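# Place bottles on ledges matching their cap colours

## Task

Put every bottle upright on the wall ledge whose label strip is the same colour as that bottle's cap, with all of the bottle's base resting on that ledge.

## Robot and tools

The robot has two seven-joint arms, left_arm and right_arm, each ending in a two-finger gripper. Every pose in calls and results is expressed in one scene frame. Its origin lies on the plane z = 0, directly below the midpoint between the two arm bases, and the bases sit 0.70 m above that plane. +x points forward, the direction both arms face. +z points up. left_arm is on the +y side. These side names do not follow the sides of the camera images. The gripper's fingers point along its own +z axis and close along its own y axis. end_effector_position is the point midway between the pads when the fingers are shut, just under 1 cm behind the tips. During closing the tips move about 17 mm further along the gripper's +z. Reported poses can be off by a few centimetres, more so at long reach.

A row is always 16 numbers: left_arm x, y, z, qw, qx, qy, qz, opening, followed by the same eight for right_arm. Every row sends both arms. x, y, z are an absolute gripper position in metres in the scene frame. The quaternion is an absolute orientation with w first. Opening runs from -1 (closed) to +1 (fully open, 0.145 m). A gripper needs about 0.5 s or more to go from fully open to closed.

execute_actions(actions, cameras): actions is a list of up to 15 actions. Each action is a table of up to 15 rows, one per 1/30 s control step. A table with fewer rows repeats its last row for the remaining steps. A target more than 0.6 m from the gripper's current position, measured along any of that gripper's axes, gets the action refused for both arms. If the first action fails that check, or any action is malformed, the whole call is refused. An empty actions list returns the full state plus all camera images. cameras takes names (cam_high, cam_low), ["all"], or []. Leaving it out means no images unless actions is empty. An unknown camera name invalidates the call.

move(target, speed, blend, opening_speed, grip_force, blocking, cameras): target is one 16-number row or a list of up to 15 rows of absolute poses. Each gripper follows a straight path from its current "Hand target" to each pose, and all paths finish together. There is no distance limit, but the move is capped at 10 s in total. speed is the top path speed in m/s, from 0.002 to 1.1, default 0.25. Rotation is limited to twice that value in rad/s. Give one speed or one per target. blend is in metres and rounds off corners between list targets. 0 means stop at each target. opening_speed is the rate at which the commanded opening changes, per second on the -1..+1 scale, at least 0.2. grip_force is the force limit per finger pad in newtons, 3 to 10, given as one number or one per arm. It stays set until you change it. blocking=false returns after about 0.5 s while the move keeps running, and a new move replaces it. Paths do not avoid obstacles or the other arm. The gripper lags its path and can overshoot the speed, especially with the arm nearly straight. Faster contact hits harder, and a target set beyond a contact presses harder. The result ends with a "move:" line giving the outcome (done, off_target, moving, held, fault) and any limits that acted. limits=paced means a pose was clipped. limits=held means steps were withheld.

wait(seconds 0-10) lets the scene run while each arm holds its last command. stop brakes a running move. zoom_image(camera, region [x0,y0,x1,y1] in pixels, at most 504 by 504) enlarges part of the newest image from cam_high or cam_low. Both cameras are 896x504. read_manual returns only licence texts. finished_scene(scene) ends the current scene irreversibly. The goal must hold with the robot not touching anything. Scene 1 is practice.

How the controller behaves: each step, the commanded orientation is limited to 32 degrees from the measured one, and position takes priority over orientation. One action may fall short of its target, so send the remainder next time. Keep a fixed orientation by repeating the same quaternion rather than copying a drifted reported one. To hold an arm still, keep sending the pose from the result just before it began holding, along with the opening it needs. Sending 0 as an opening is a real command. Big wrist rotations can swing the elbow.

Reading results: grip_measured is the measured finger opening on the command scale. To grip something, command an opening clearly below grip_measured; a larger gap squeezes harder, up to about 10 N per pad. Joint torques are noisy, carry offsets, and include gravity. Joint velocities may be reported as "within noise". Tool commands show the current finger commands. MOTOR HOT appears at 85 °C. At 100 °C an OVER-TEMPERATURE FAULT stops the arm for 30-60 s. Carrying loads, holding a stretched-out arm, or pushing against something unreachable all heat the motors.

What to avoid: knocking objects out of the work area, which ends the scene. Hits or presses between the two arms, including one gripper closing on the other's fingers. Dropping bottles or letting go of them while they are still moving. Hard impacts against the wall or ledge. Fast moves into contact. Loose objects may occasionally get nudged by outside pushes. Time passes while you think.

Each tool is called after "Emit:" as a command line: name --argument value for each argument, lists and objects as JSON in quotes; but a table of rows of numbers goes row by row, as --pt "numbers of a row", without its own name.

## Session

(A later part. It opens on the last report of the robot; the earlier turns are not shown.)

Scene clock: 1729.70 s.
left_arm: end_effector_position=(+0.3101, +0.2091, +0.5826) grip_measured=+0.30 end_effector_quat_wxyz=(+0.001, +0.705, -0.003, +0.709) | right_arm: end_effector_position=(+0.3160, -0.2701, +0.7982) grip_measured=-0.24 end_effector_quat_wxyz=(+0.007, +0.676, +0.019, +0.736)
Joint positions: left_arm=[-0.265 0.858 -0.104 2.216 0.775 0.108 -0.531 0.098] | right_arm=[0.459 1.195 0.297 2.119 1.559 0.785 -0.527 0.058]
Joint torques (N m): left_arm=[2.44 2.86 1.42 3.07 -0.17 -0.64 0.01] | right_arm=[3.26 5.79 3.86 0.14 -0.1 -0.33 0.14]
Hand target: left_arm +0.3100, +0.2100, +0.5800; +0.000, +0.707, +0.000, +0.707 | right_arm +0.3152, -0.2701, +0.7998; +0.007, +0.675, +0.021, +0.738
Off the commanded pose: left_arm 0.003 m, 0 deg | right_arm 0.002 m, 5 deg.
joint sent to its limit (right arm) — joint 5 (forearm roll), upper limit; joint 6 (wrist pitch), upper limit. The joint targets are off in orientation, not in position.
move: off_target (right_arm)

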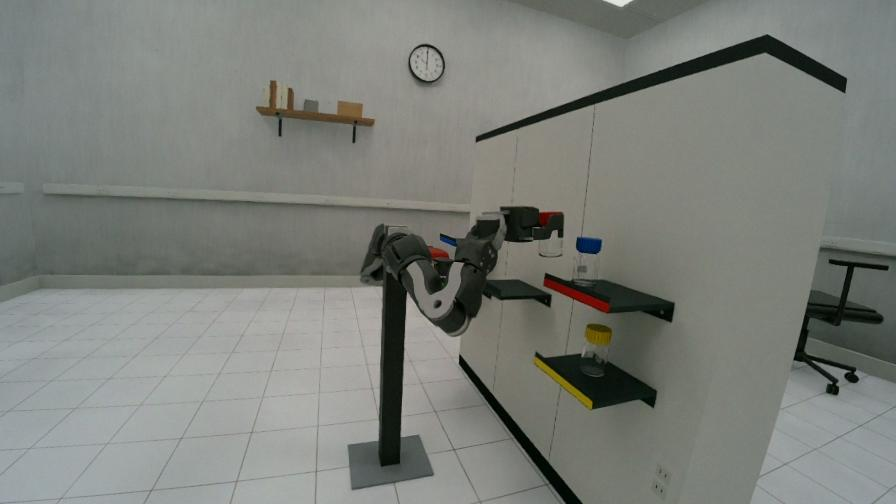

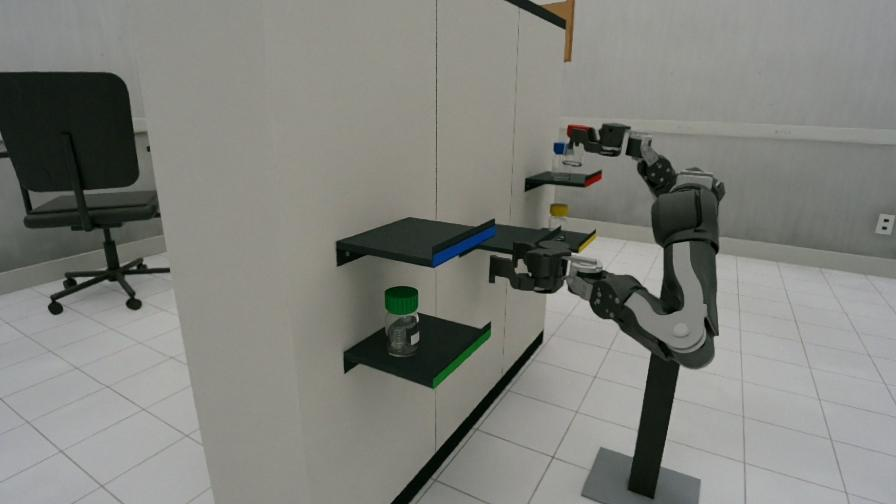

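Emit:
move --pt "0.31 0.21 0.58 0 0.7071 0 0.7071 0.3 0.297 -0.34 0.803 0 0.7071 0 0.7071 -0.6" --pt "0.31 0.21 0.58 0 0.7071 0 0.7071 0.3 0.297 -0.44 0.80 0 0.7071 0 0.7071 -0.6" --speed '[0.08, 0.08]' --blend '[0.02, 0]' --cameras '["cam_low", "cam_high"]'

Scene clock: 1742.30 s.
left_arm: end_effector_position=(+0.3101, +0.2091, +0.5826) grip_measured=+0.30 end_effector_quat_wxyz=(+0.001, +0.705, -0.003, +0.709) | right_arm: end_effector_position=(+0.2968, -0.4423, +0.7957) grip_measured=-0.24 end_effector_quat_wxyz=(+0.000, +0.712, -0.006, +0.702)
Joint positions: left_arm=[-0.265 0.858 -0.104 2.216 0.775 0.108 -0.531 0.098] | right_arm=[-0.39 1.385 1.161 1.405 1.197 0.718 0.435 0.058]
Joint torques (N m): left_arm=[2.44 2.86 1.4 3.06 -0.17 -0.64 0.02] | right_arm=[2.84 9.93 3.47 1.59 0.36 -0.74 0.2]
Hand target: left_arm +0.3100, +0.2100, +0.5800; +0.000, +0.707, +0.000, +0.707 | right_arm +0.2970, -0.4400, +0.7999; +0.000, +0.707, +0.000, +0.707
Off the commanded pose: left_arm 0.003 m, 0 deg | right_arm 0.005 m, 1 deg.
move: off_target (right_arm)

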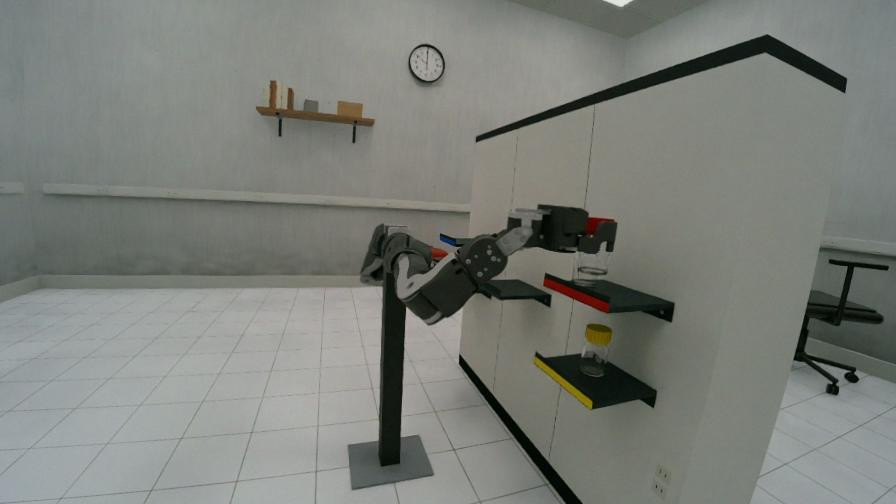

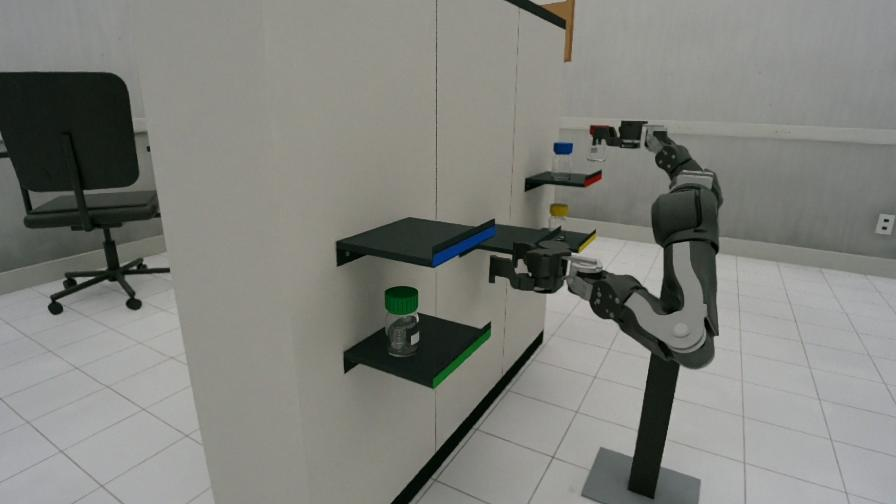

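Emit:
move --pt "0.31 0.21 0.58 0 0.7071 0 0.7071 0.3 0.33 -0.452 0.80 0 0.7071 0 0.7071 -0.6" --pt "0.31 0.21 0.58 0 0.7071 0 0.7071 0.3 0.384 -0.455 0.79 0 0.7071 0 0.7071 -0.6" --speed '[0.08, 0.08]' --blend '[0.02, 0]' --cameras '["cam_low", "cam_high"]'

Emit:
zoom_image --camera "cam_low" --region '[510, 100, 660, 220]'

Emit:
zoom_image --camera "cam_high" --region '[530, 200, 690, 330]'

Scene clock: 1754.13 s.
left_arm: end_effector_position=(+0.3101, +0.2091, +0.5826) grip_measured=+0.30 end_effector_quat_wxyz=(+0.001, +0.705, -0.003, +0.709) | right_arm: end_effector_position=(+0.3839, -0.4570, +0.7842) grip_measured=-0.24 end_effector_quat_wxyz=(+0.003, +0.715, -0.003, +0.699)
Joint positions: left_arm=[-0.265 0.858 -0.104 2.216 0.775 0.108 -0.531 0.098] | right_arm=[-0.777 1.778 1.023 0.977 1.555 0.296 0.424 0.058]
Joint torques (N m): left_arm=[2.44 2.86 1.42 3.06 -0.17 -0.64 0.01] | right_arm=[4.34 7.66 5.35 0.27 0.55 -0.74 0.16]
Hand target: left_arm +0.3100, +0.2100, +0.5800; +0.000, +0.707, +0.000, +0.707 | right_arm +0.3840, -0.4550, +0.7899; +0.000, +0.707, +0.000, +0.707
Off the commanded pose: left_arm 0.003 m, 0 deg | right_arm 0.006 m, 1 deg.
joint sent to its limit (right arm) — joint 5 (forearm roll), upper limit. The joint targets still meet the commanded pose.
move: off_target (right_arm); blend cut to 0.0176 m at target 1

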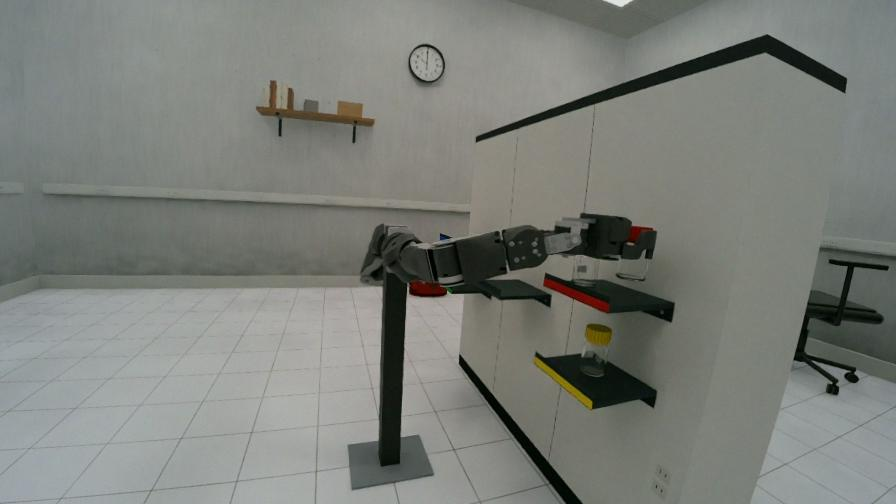

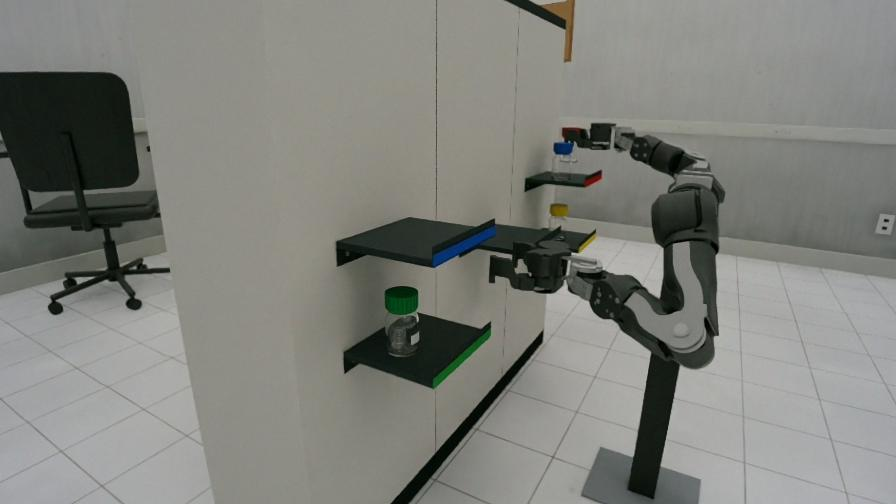

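Scaled by 3.360 from the camera's 896x504 image, which has a finer 1280x720 frame.

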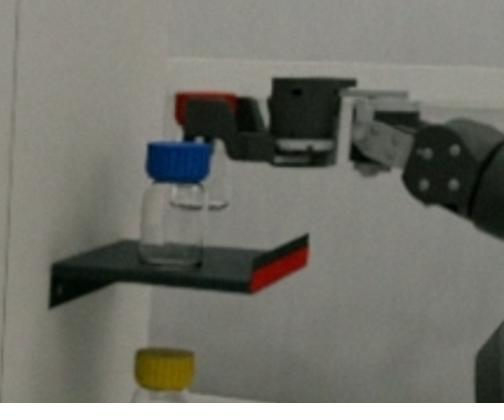

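Scaled by 3.150 from the camera's 896x504 image, which has a finer 1280x720 frame.

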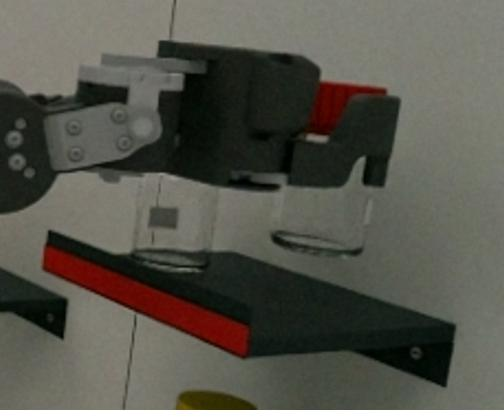

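Emit:
move --pt "0.31 0.21 0.58 0 0.7071 0 0.7071 0.3 0.384 -0.455 0.765 0 0.7071 0 0.7071 -0.6" --speed '[0.04]' --cameras '["cam_low", "cam_high"]'

Emit:
zoom_image --camera "cam_high" --region '[530, 200, 690, 330]'

Scene clock: 1774.80 s.
left_arm: end_effector_position=(+0.3101, +0.2091, +0.5826) grip_measured=+0.30 end_effector_quat_wxyz=(+0.001, +0.705, -0.003, +0.709) | right_arm: end_effector_position=(+0.3843, -0.4547, +0.7594) grip_measured=-0.24 end_effector_quat_wxyz=(-0.001, +0.715, +0.001, +0.699)
Joint positions: left_arm=[-0.265 0.858 -0.104 2.216 0.775 0.108 -0.531 0.098] | right_arm=[-0.883 1.731 1.07 1.027 1.556 0.227 0.416 0.058]
Joint torques (N m): left_arm=[2.44 2.86 1.42 3.06 -0.17 -0.64 0.01] | right_arm=[4.31 6.16 5.81 0.44 0.51 -0.74 -0.17]
Hand target: left_arm +0.3100, +0.2100, +0.5800; +0.000, +0.707, +0.000, +0.707 | right_arm +0.3839, -0.4551, +0.7650; +0.000, +0.707, +0.000, +0.707
Off the commanded pose: left_arm 0.003 m, 0 deg | right_arm 0.006 m, 1 deg.
joint sent to its limit (right arm) — joint 5 (forearm roll), upper limit. The joint targets still meet the commanded pose.
move: off_target (right_arm)

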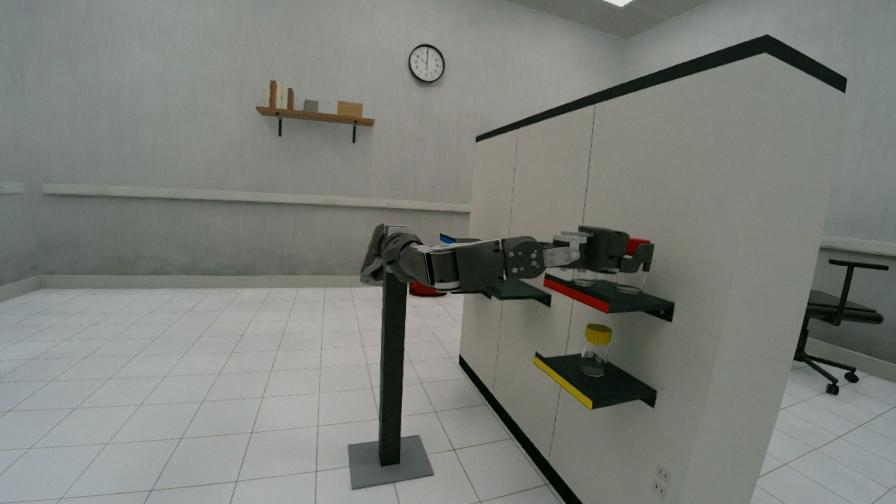

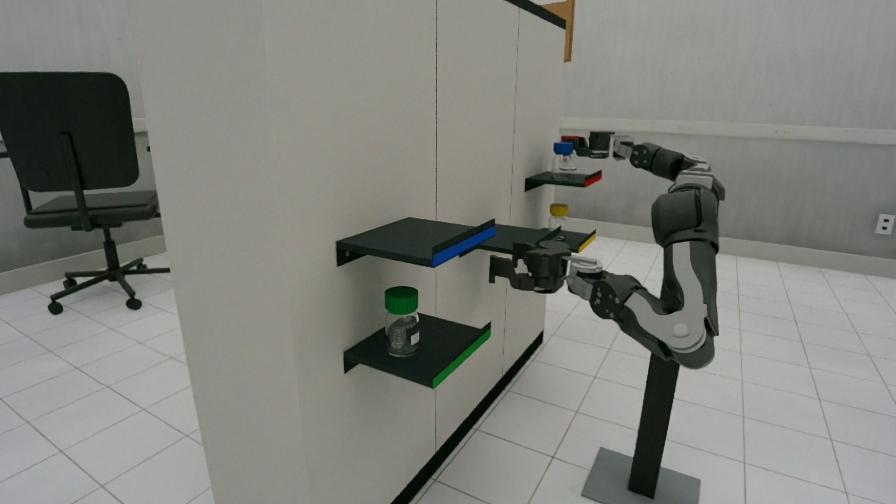

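Scaled by 3.150 from the camera's 896x504 image, which has a finer 1280x720 frame.

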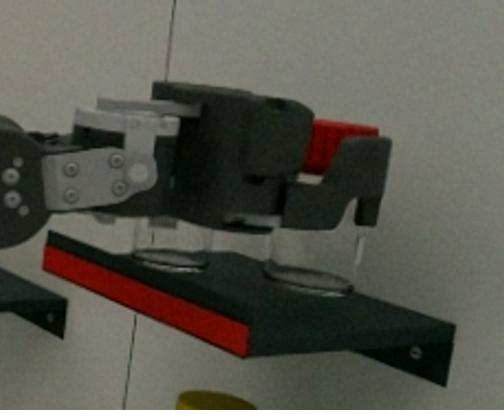

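Emit:
move --pt "0.31 0.21 0.58 0 0.7071 0 0.7071 0.3 0.384 -0.455 0.757 0 0.7071 0 0.7071 -0.6" --speed '[0.02]'

Scene clock: 1779.17 s.
left_arm: end_effector_position=(+0.3101, +0.2091, +0.5826) grip_measured=+0.30 end_effector_quat_wxyz=(+0.001, +0.705, -0.003, +0.709) | right_arm: end_effector_position=(+0.3843, -0.4545, +0.7518) grip_measured=-0.24 end_effector_quat_wxyz=(-0.001, +0.715, +0.002, +0.699)
Joint positions: left_arm=[-0.265 0.858 -0.104 2.216 0.775 0.108 -0.531 0.098] | right_arm=[-0.93 1.719 1.097 1.039 1.556 0.203 0.412 0.058]
Joint torques (N m): left_arm=[2.44 2.86 1.4 3.06 -0.17 -0.64 0.01] | right_arm=[4.15 5.6 5.96 0.42 0.49 -0.76 -0.12]
Hand target: left_arm +0.3100, +0.2100, +0.5800; +0.000, +0.707, +0.000, +0.707 | right_arm +0.3839, -0.4551, +0.7571; +0.000, +0.707, +0.000, +0.707
Off the commanded pose: left_arm 0.003 m, 0 deg | right_arm 0.005 m, 1 deg.
joint sent to its limit (right arm) — joint 5 (forearm roll), upper limit. The joint targets still meet the commanded pose.
move: off_target (right_arm)

Emit:
move --pt "0.31 0.21 0.58 0 0.7071 0 0.7071 0.3 0.384 -0.455 0.750 0 0.7071 0 0.7071 -0.6" --speed '[0.02]' --cameras '["cam_high"]'

Emit:
zoom_image --camera "cam_high" --region '[570, 220, 670, 310]'

Scene clock: 1785.37 s.
left_arm: end_effector_position=(+0.3101, +0.2091, +0.5826) grip_measured=+0.30 end_effector_quat_wxyz=(+0.001, +0.705, -0.003, +0.709) | right_arm: end_effector_position=(+0.3844, -0.4543, +0.7456) grip_measured=-0.24 end_effector_quat_wxyz=(-0.001, +0.714, +0.002, +0.700)
Joint positions: left_arm=[-0.265 0.858 -0.104 2.216 0.775 0.108 -0.531 0.098] | right_arm=[-0.979 1.708 1.129 1.048 1.556 0.181 0.409 0.058]
Joint torques (N m): left_arm=[2.44 2.86 1.4 3.06 -0.17 -0.64 0.01] | right_arm=[3.86 5.02 5.82 0.51 0.49 -0.69 -0.17]
Hand target: left_arm +0.3100, +0.2100, +0.5800; +0.000, +0.707, +0.000, +0.707 | right_arm +0.3839, -0.4550, +0.7500; +0.000, +0.707, +0.000, +0.707
Off the commanded pose: left_arm 0.003 m, 0 deg | right_arm 0.004 m, 1 deg.
joint sent to its limit (right arm) — joint 5 (forearm roll), upper limit. The joint targets still meet the commanded pose.
move: off_target (right_arm)
Images, in order (width x height): cam_high 896x504.

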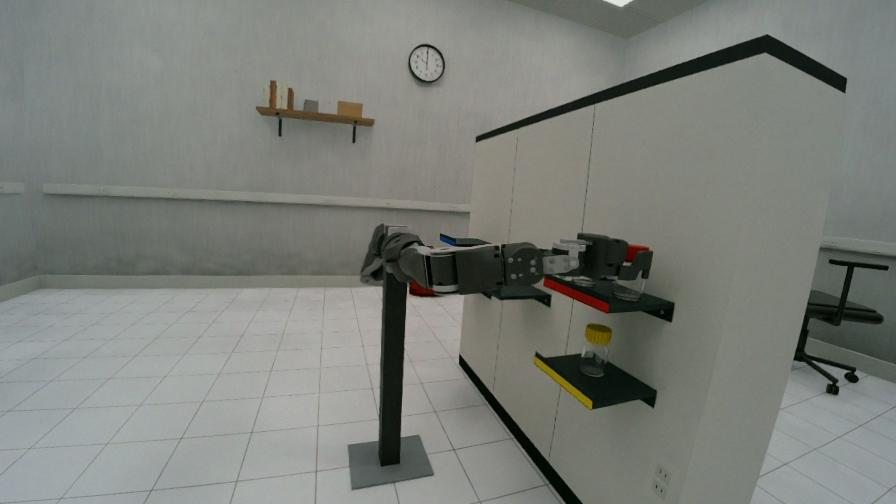

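Scaled by 5.040 from the camera's 896x504 image, which has a finer 1280x720 frame.

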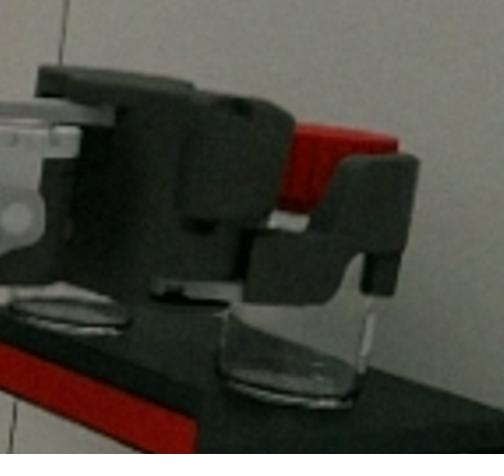

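Emit:
move --pt "0.31 0.21 0.58 0 0.7071 0 0.7071 0.3 0.384 -0.455 0.743 0 0.7071 0 0.7071 -0.6" --speed '[0.02]'

Scene clock: 1794.57 s.
left_arm: end_effector_position=(+0.3101, +0.2091, +0.5826) grip_measured=+0.30 end_effector_quat_wxyz=(+0.001, +0.705, -0.003, +0.709) | right_arm: end_effector_position=(+0.3844, -0.4532, +0.7449) grip_measured=-0.24 end_effector_quat_wxyz=(-0.002, +0.705, +0.004, +0.709)
Joint positions: left_arm=[-0.265 0.858 -0.104 2.216 0.775 0.108 -0.531 0.098] | right_arm=[-1.033 1.7 1.174 1.057 1.561 0.147 0.408 0.058]
Joint torques (N m): left_arm=[2.41 2.86 1.4 3.06 -0.17 -0.64 0.01] | right_arm=[3.13 4.34 4.62 0.44 0.34 -0.27 -0.23]
Hand target: left_arm +0.3100, +0.2100, +0.5800; +0.000, +0.707, +0.000, +0.707 | right_arm +0.3840, -0.4550, +0.7429; +0.000, +0.707, +0.000, +0.707
Off the commanded pose: left_arm 0.003 m, 0 deg | right_arm 0.003 m, 1 deg.
joint read past its limit (right arm) — joint 5 (forearm roll), upper limit.
joint sent to its limit (right arm) — joint 5 (forearm roll), upper limit. The joint targets still meet the commanded pose.
move: done

Emit:
move --pt "0.31 0.21 0.58 0 0.7071 0 0.7071 0.3 0.384 -0.455 0.747 0 0.7071 0 0.7071 -0.6" --pt "0.31 0.21 0.58 0 0.7071 0 0.7071 0.3 0.384 -0.455 0.747 0 0.7071 0 0.7071 0.08" --speed '[0.02, 0.02]' --opening_speed 0.4 --cameras '["cam_low", "cam_high"]'

Emit:
zoom_image --camera "cam_high" --region '[570, 220, 670, 310]'

Emit:
zoom_image --camera "cam_low" --region '[530, 120, 630, 210]'

Scene clock: 1808.97 s.
left_arm: end_effector_position=(+0.3101, +0.2091, +0.5826) grip_measured=+0.30 end_effector_quat_wxyz=(+0.001, +0.705, -0.003, +0.709) | right_arm: end_effector_position=(+0.3836, -0.4549, +0.7458) grip_measured=+0.08 end_effector_quat_wxyz=(-0.001, +0.707, +0.001, +0.707)
Joint positions: left_arm=[-0.265 0.858 -0.104 2.216 0.775 0.108 -0.531 0.098] | right_arm=[-1.024 1.7 1.174 1.053 1.557 0.162 0.407 0.082]
Joint torques (N m): left_arm=[2.44 2.86 1.4 3.07 -0.17 -0.64 0.01] | right_arm=[4.5 5.55 4.22 0.34 0.32 -0.31 -0.14]
Hand target: left_arm +0.3100, +0.2100, +0.5800; +0.000, +0.707, +0.000, +0.707 | right_arm +0.3840, -0.4550, +0.7469; +0.000, +0.707, +0.000, +0.707
Off the commanded pose: left_arm 0.003 m, 0 deg | right_arm 0.001 m, 0 deg.
move: done

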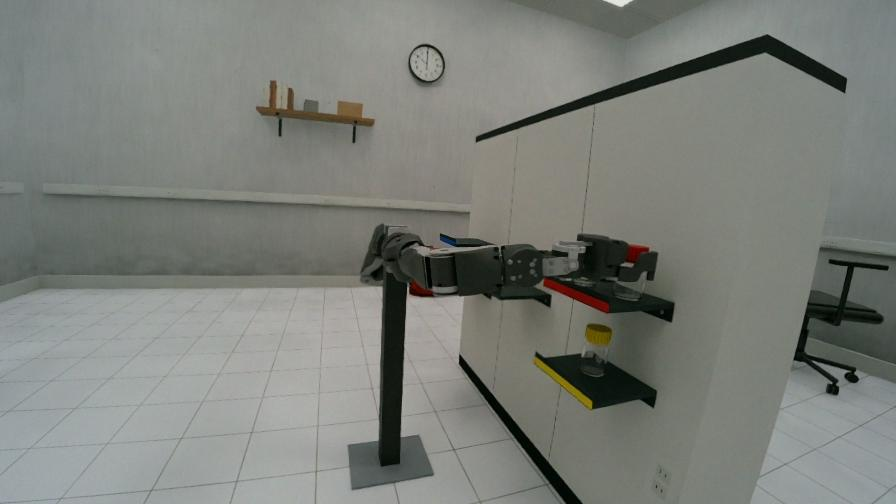

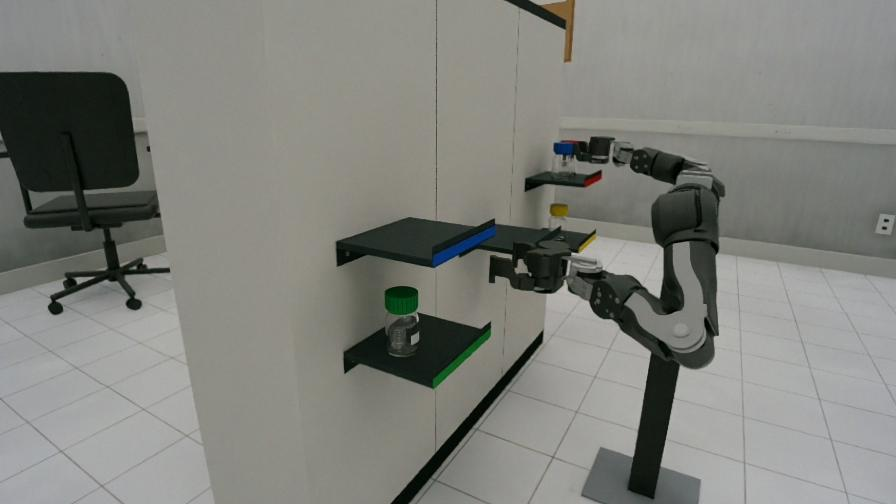

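Scaled by 5.040 from the camera's 896x504 image, which has a finer 1280x720 frame.

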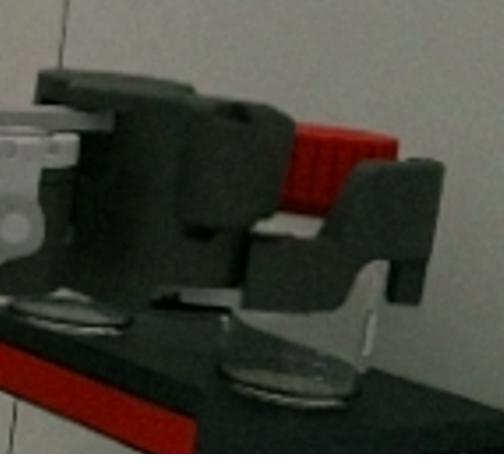

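Scaled by 5.040 from the camera's 896x504 image, which has a finer 1280x720 frame.

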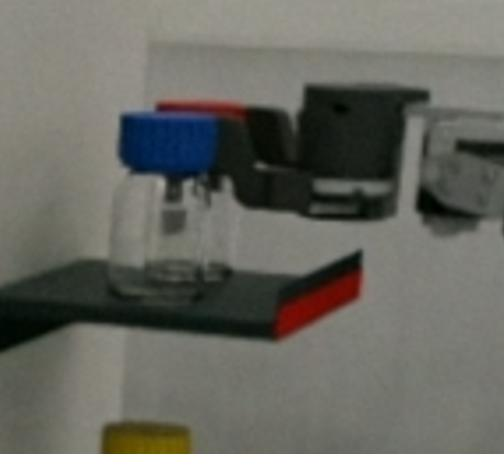

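Emit:
move --pt "0.31 0.21 0.58 0 0.7071 0 0.7071 0.3 0.30 -0.455 0.75 0 0.7071 0 0.7071 0.08" --pt "0.31 0.21 0.58 0 0.7071 0 0.7071 0.3 0.30 -0.35 0.752 0 0.7071 0 0.7071 0.2" --speed '[0.08, 0.1]' --cameras '["cam_low", "cam_high"]'

Emit:
zoom_image --camera "cam_high" --region '[540, 220, 660, 310]'

Emit:
zoom_image --camera "cam_low" --region '[530, 120, 630, 210]'

Scene clock: 1827.43 s.
left_arm: end_effector_position=(+0.3101, +0.2091, +0.5826) grip_measured=+0.30 end_effector_quat_wxyz=(+0.001, +0.705, -0.003, +0.709) | right_arm: end_effector_position=(+0.2997, -0.3496, +0.7534) grip_measured=+0.20 end_effector_quat_wxyz=(+0.000, +0.705, +0.002, +0.709)
Joint positions: left_arm=[-0.265 0.858 -0.104 2.216 0.775 0.108 -0.531 0.098] | right_arm=[-0.844 1.242 1.326 1.944 1.519 0.493 -0.057 0.09]
Joint torques (N m): left_arm=[2.44 2.86 1.4 3.06 -0.17 -0.64 0.01] | right_arm=[1.52 5.16 3.32 0.7 0.14 -0.4 -0.15]
Hand target: left_arm +0.3100, +0.2100, +0.5800; +0.000, +0.707, +0.000, +0.707 | right_arm +0.3000, -0.3499, +0.7521; +0.000, +0.707, +0.000, +0.707
Off the commanded pose: left_arm 0.003 m, 0 deg | right_arm 0.002 m, 0 deg.
move: done

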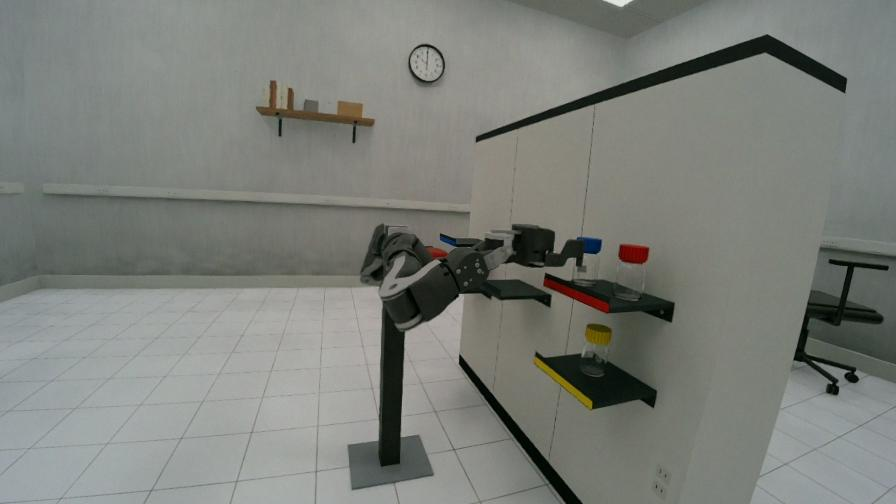

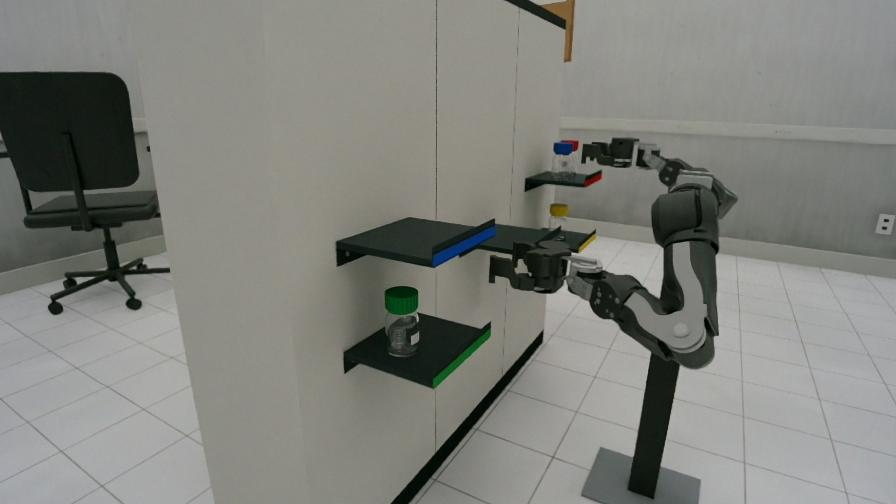

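Scaled by 4.200 from the camera's 896x504 image, which has a finer 1280x720 frame.

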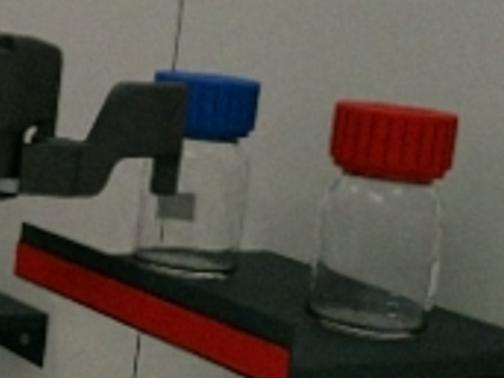

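Scaled by 5.040 from the camera's 896x504 image, which has a finer 1280x720 frame.

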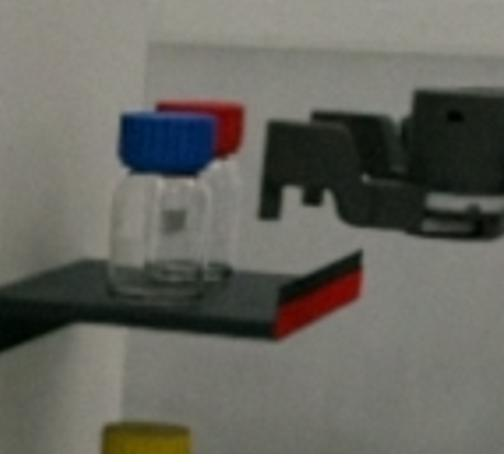

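Emit:
move --pt "0.31 0.21 0.58 0 0.7071 0 0.7071 0.3 0.369 -0.341 0.752 0 0.7071 0 0.7071 0.2" --speed '[0.08]' --cameras '["cam_low", "cam_high"]'

Emit:
zoom_image --camera "cam_high" --region '[550, 220, 650, 310]'

Emit:
zoom_image --camera "cam_low" --region '[530, 120, 630, 210]'

Scene clock: 1863.87 s.
left_arm: end_effector_position=(+0.3101, +0.2091, +0.5826) grip_measured=+0.30 end_effector_quat_wxyz=(+0.001, +0.705, -0.003, +0.709) | right_arm: end_effector_position=(+0.3687, -0.3415, +0.7532) grip_measured=+0.20 end_effector_quat_wxyz=(+0.012, +0.701, +0.017, +0.713)
Joint positions: left_arm=[-0.265 0.858 -0.104 2.216 0.775 0.108 -0.531 0.098] | right_arm=[-0.485 1.561 0.749 1.721 1.559 0.251 -0.13 0.09]
Joint torques (N m): left_arm=[2.44 2.86 1.4 3.06 -0.17 -0.64 0.01] | right_arm=[3.73 6.11 3.21 0.32 0.07 -0.54 0.09]
Hand target: left_arm +0.3100, +0.2100, +0.5800; +0.000, +0.707, +0.000, +0.707 | right_arm +0.3687, -0.3412, +0.7518; +0.010, +0.702, +0.017, +0.712
Off the commanded pose: left_arm 0.003 m, 0 deg | right_arm 0.001 m, 3 deg.
joint sent to its limit (right arm) — joint 5 (forearm roll), upper limit. The joint targets still meet the commanded pose.
move: off_target (right_arm)

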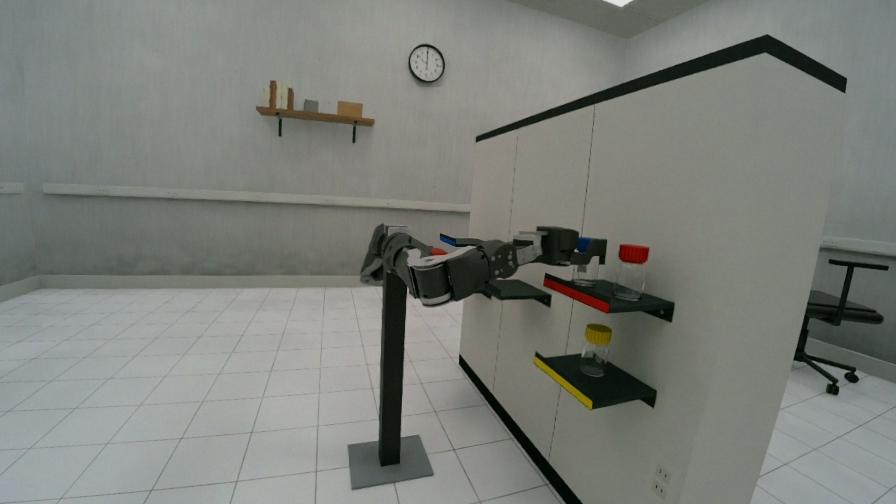

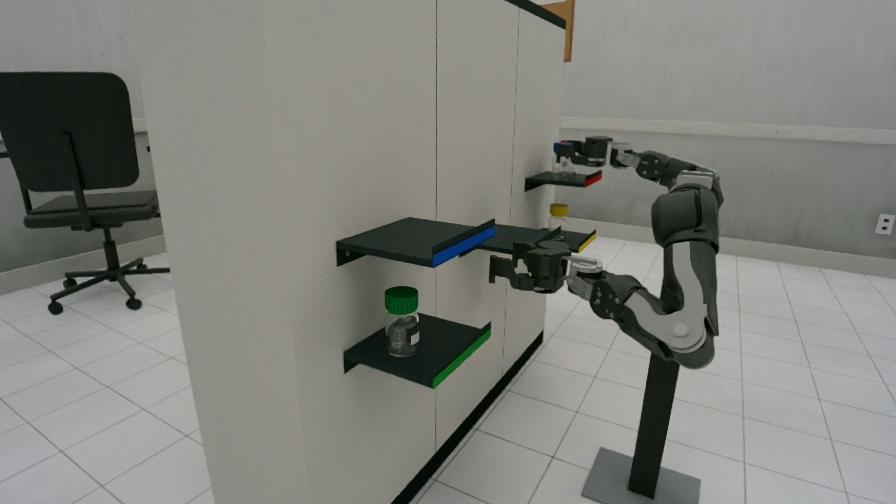

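Scaled by 5.040 from the camera's 896x504 image, which has a finer 1280x720 frame.

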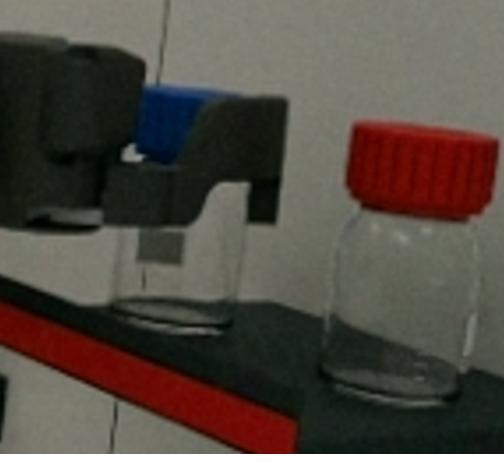

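Scaled by 5.040 from the camera's 896x504 image, which has a finer 1280x720 frame.

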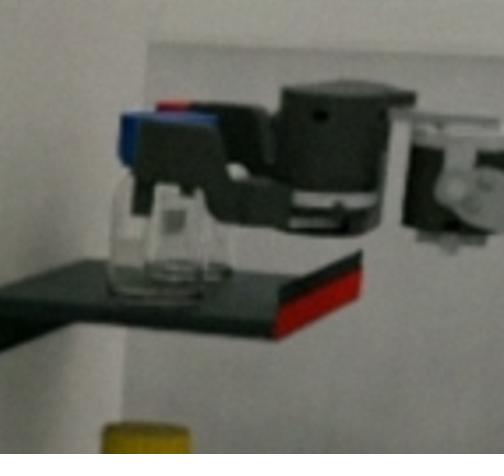

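Emit:
move --pt "0.31 0.21 0.58 0 0.7071 0 0.7071 0.3 0.369 -0.336 0.750 0 0.7071 0 0.7071 0.2" --pt "0.31 0.21 0.58 0 0.7071 0 0.7071 0.3 0.369 -0.336 0.750 0 0.7071 0 0.7071 -0.5" --pt "0.31 0.21 0.58 0 0.7071 0 0.7071 0.3 0.369 -0.336 0.80 0 0.7071 0 0.7071 -0.6" --speed '[0.05, 0.05, 0.06]' --opening_speed 0.5 --cameras '["cam_low", "cam_high"]'

Emit:
zoom_image --camera "cam_high" --region '[550, 200, 650, 300]'

Emit:
zoom_image --camera "cam_low" --region '[530, 110, 630, 200]'

Scene clock: 1891.17 s.
left_arm: end_effector_position=(+0.3101, +0.2091, +0.5826) grip_measured=+0.30 end_effector_quat_wxyz=(+0.001, +0.705, -0.003, +0.709) | right_arm: end_effector_position=(+0.3688, -0.3351, +0.7993) grip_measured=-0.25 end_effector_quat_wxyz=(-0.002, +0.709, +0.002, +0.705)
Joint positions: left_arm=[-0.265 0.858 -0.104 2.216 0.775 0.108 -0.531 0.098] | right_arm=[0.898 1.334 -0.237 1.664 1.459 0.684 -0.183 0.057]
Joint torques (N m): left_arm=[2.44 2.86 1.4 3.06 -0.17 -0.64 0.01] | right_arm=[3.94 4 3.67 0.7 -0.08 -0.6 -0.13]
Hand target: left_arm +0.3100, +0.2100, +0.5800; +0.000, +0.707, +0.000, +0.707 | right_arm +0.3690, -0.3360, +0.8000; +0.000, +0.707, +0.000, +0.707
Off the commanded pose: left_arm 0.003 m, 0 deg | right_arm 0.001 m, 0 deg.
move: done; target 2's new opening was sent with right_arm's hand 0.002 m and 3 deg from that target

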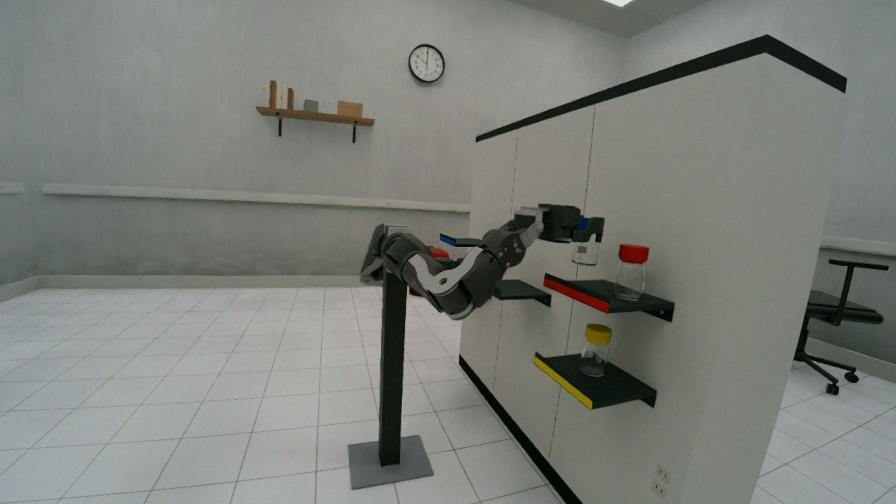

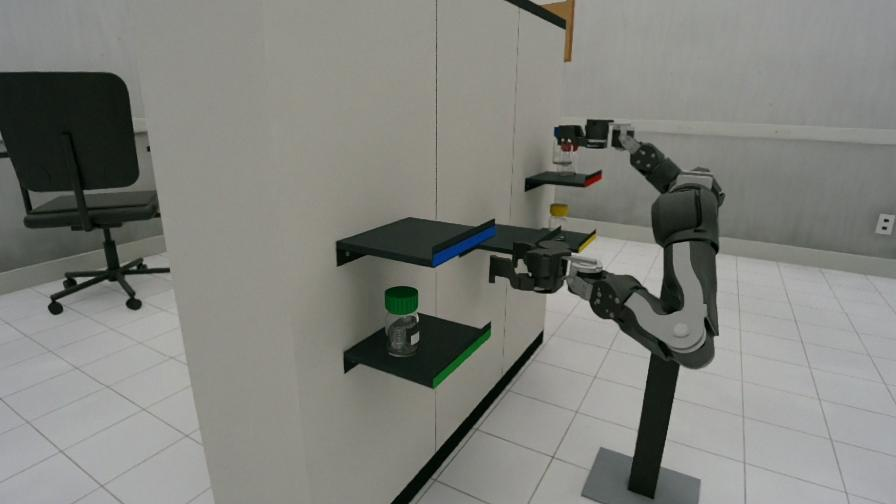

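Scaled by 5.040 from the camera's 896x504 image, which has a finer 1280x720 frame.

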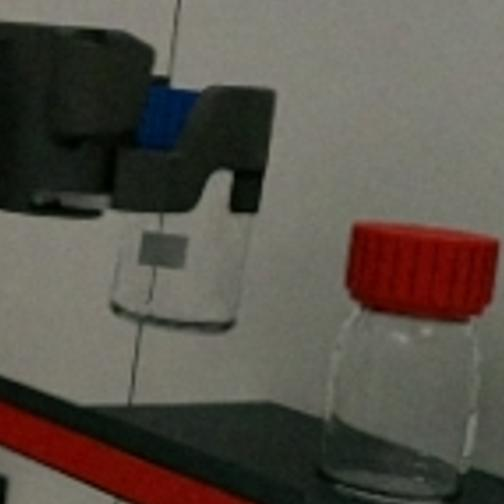

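Scaled by 5.040 from the camera's 896x504 image, which has a finer 1280x720 frame.

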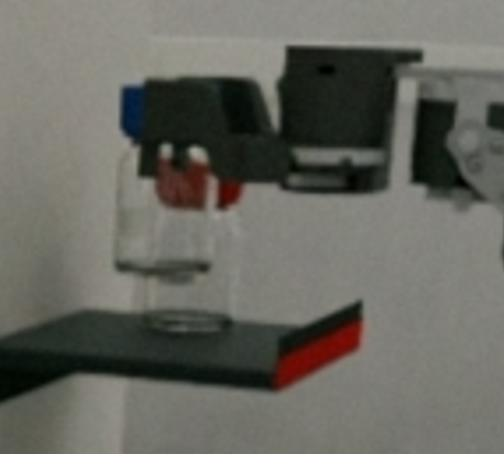

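Emit:
move --pt "0.31 0.21 0.58 0 0.7071 0 0.7071 0.3 0.365 -0.22 0.795 0 0.7071 0 0.7071 -0.6" --pt "0.31 0.21 0.58 0 0.7071 0 0.7071 0.3 0.375 -0.09 0.75 -0.0928 0.7010 0.0928 0.7010 -0.6" --pt "0.31 0.21 0.58 0 0.7071 0 0.7071 0.3 0.384 0.0195 0.70 -0.1228 0.6964 0.1228 0.6964 -0.6" --speed '[0.1, 0.1, 0.1]' --blend '[0.02, 0.02, 0]' --cameras '["cam_low", "cam_high"]'

Emit:
zoom_image --camera "cam_low" --region '[480, 150, 570, 240]'

Emit:
zoom_image --camera "cam_high" --region '[470, 220, 560, 310]'

Scene clock: 1909.47 s.
left_arm: end_effector_position=(+0.3101, +0.2091, +0.5826) grip_measured=+0.30 end_effector_quat_wxyz=(+0.001, +0.705, -0.003, +0.709) | right_arm: end_effector_position=(+0.3840, +0.0197, +0.6976) grip_measured=-0.25 end_effector_quat_wxyz=(-0.122, +0.700, +0.125, +0.692)
Joint positions: left_arm=[-0.265 0.858 -0.104 2.216 0.775 0.108 -0.531 0.098] | right_arm=[1.004 0.262 -0.911 1.872 1.119 0.582 -0.938 0.057]
Joint torques (N m): left_arm=[2.44 2.86 1.42 3.06 -0.17 -0.64 0.01] | right_arm=[6.37 -0.83 3.11 2.1 -0.57 -0.56 0.02]
Hand target: left_arm +0.3100, +0.2100, +0.5800; +0.000, +0.707, +0.000, +0.707 | right_arm +0.3839, +0.0196, +0.7000; -0.123, +0.696, +0.123, +0.696
Off the commanded pose: left_arm 0.003 m, 0 deg | right_arm 0.002 m, 1 deg.
move: done

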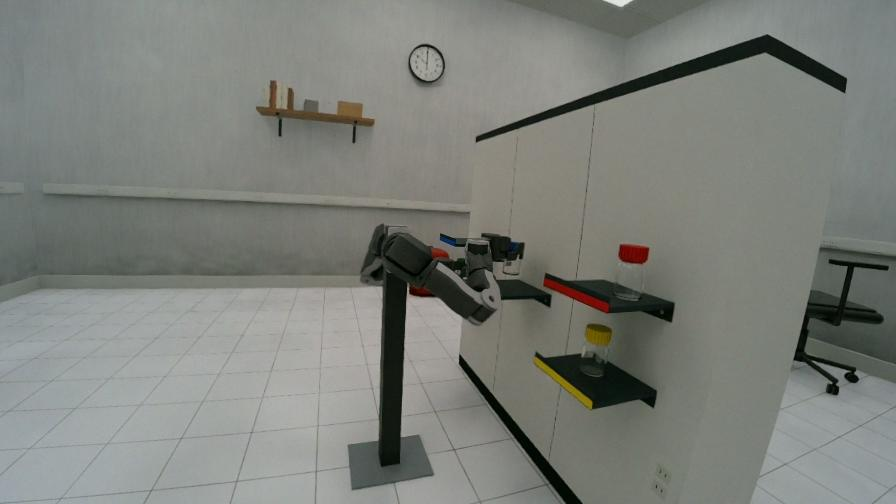

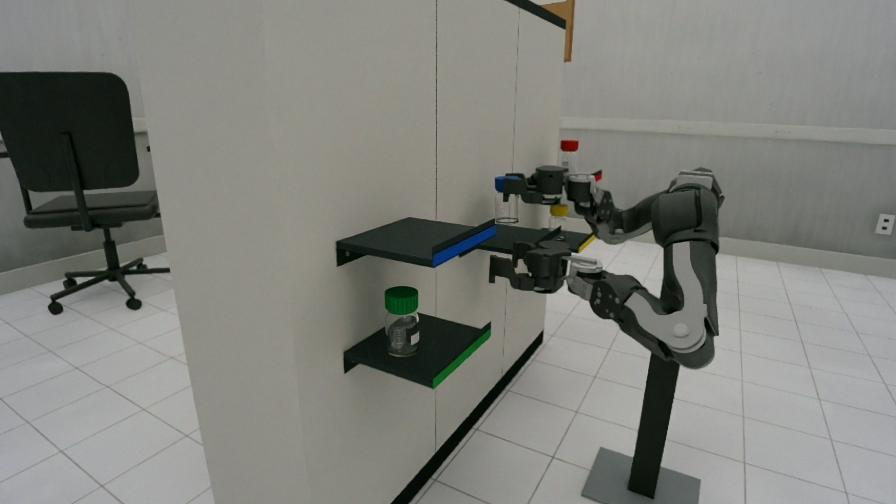

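Scaled by 5.600 from the camera's 896x504 image, which has a finer 1280x720 frame.

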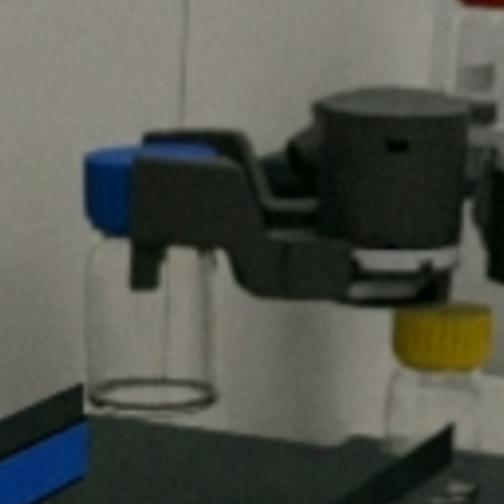

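Scaled by 5.600 from the camera's 896x504 image, which has a finer 1280x720 frame.

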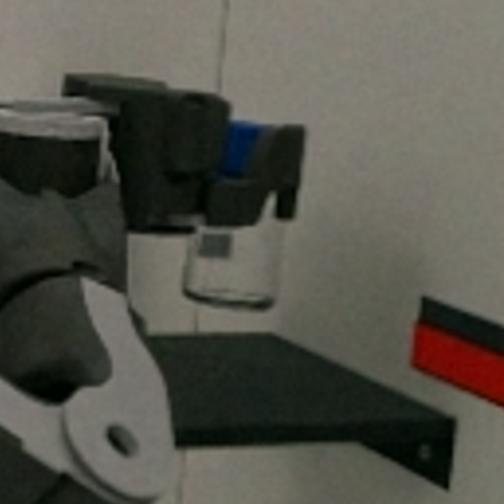

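Lower onto M.

Emit:
move --pt "0.31 0.21 0.58 0 0.7071 0 0.7071 0.3 0.384 0.0195 0.664 -0.1228 0.6964 0.1228 0.6964 -0.6" --pt "0.31 0.21 0.58 0 0.7071 0 0.7071 0.3 0.384 0.0195 0.656 -0.1228 0.6964 0.1228 0.6964 -0.6" --speed '[0.05, 0.02]'

Scene clock: 1919.63 s.
left_arm: end_effector_position=(+0.3101, +0.2091, +0.5826) grip_measured=+0.30 end_effector_quat_wxyz=(+0.001, +0.705, -0.003, +0.709) | right_arm: end_effector_position=(+0.3840, +0.0184, +0.6604) grip_measured=-0.25 end_effector_quat_wxyz=(-0.122, +0.692, +0.120, +0.701)
Joint positions: left_arm=[-0.265 0.858 -0.104 2.216 0.775 0.108 -0.531 0.098] | right_arm=[0.9 0.31 -0.993 1.858 0.987 0.431 -0.878 0.057]
Joint torques (N m): left_arm=[2.44 2.86 1.4 3.06 -0.17 -0.64 0.01] | right_arm=[5.1 -0.49 2.14 1.65 -0.24 -0.28 0.2]
Hand target: left_arm +0.3100, +0.2100, +0.5800; +0.000, +0.707, +0.000, +0.707 | right_arm +0.3839, +0.0196, +0.6560; -0.123, +0.696, +0.123, +0.696
Off the commanded pose: left_arm 0.003 m, 0 deg | right_arm 0.005 m, 1 deg.
move: off_target (right_arm)


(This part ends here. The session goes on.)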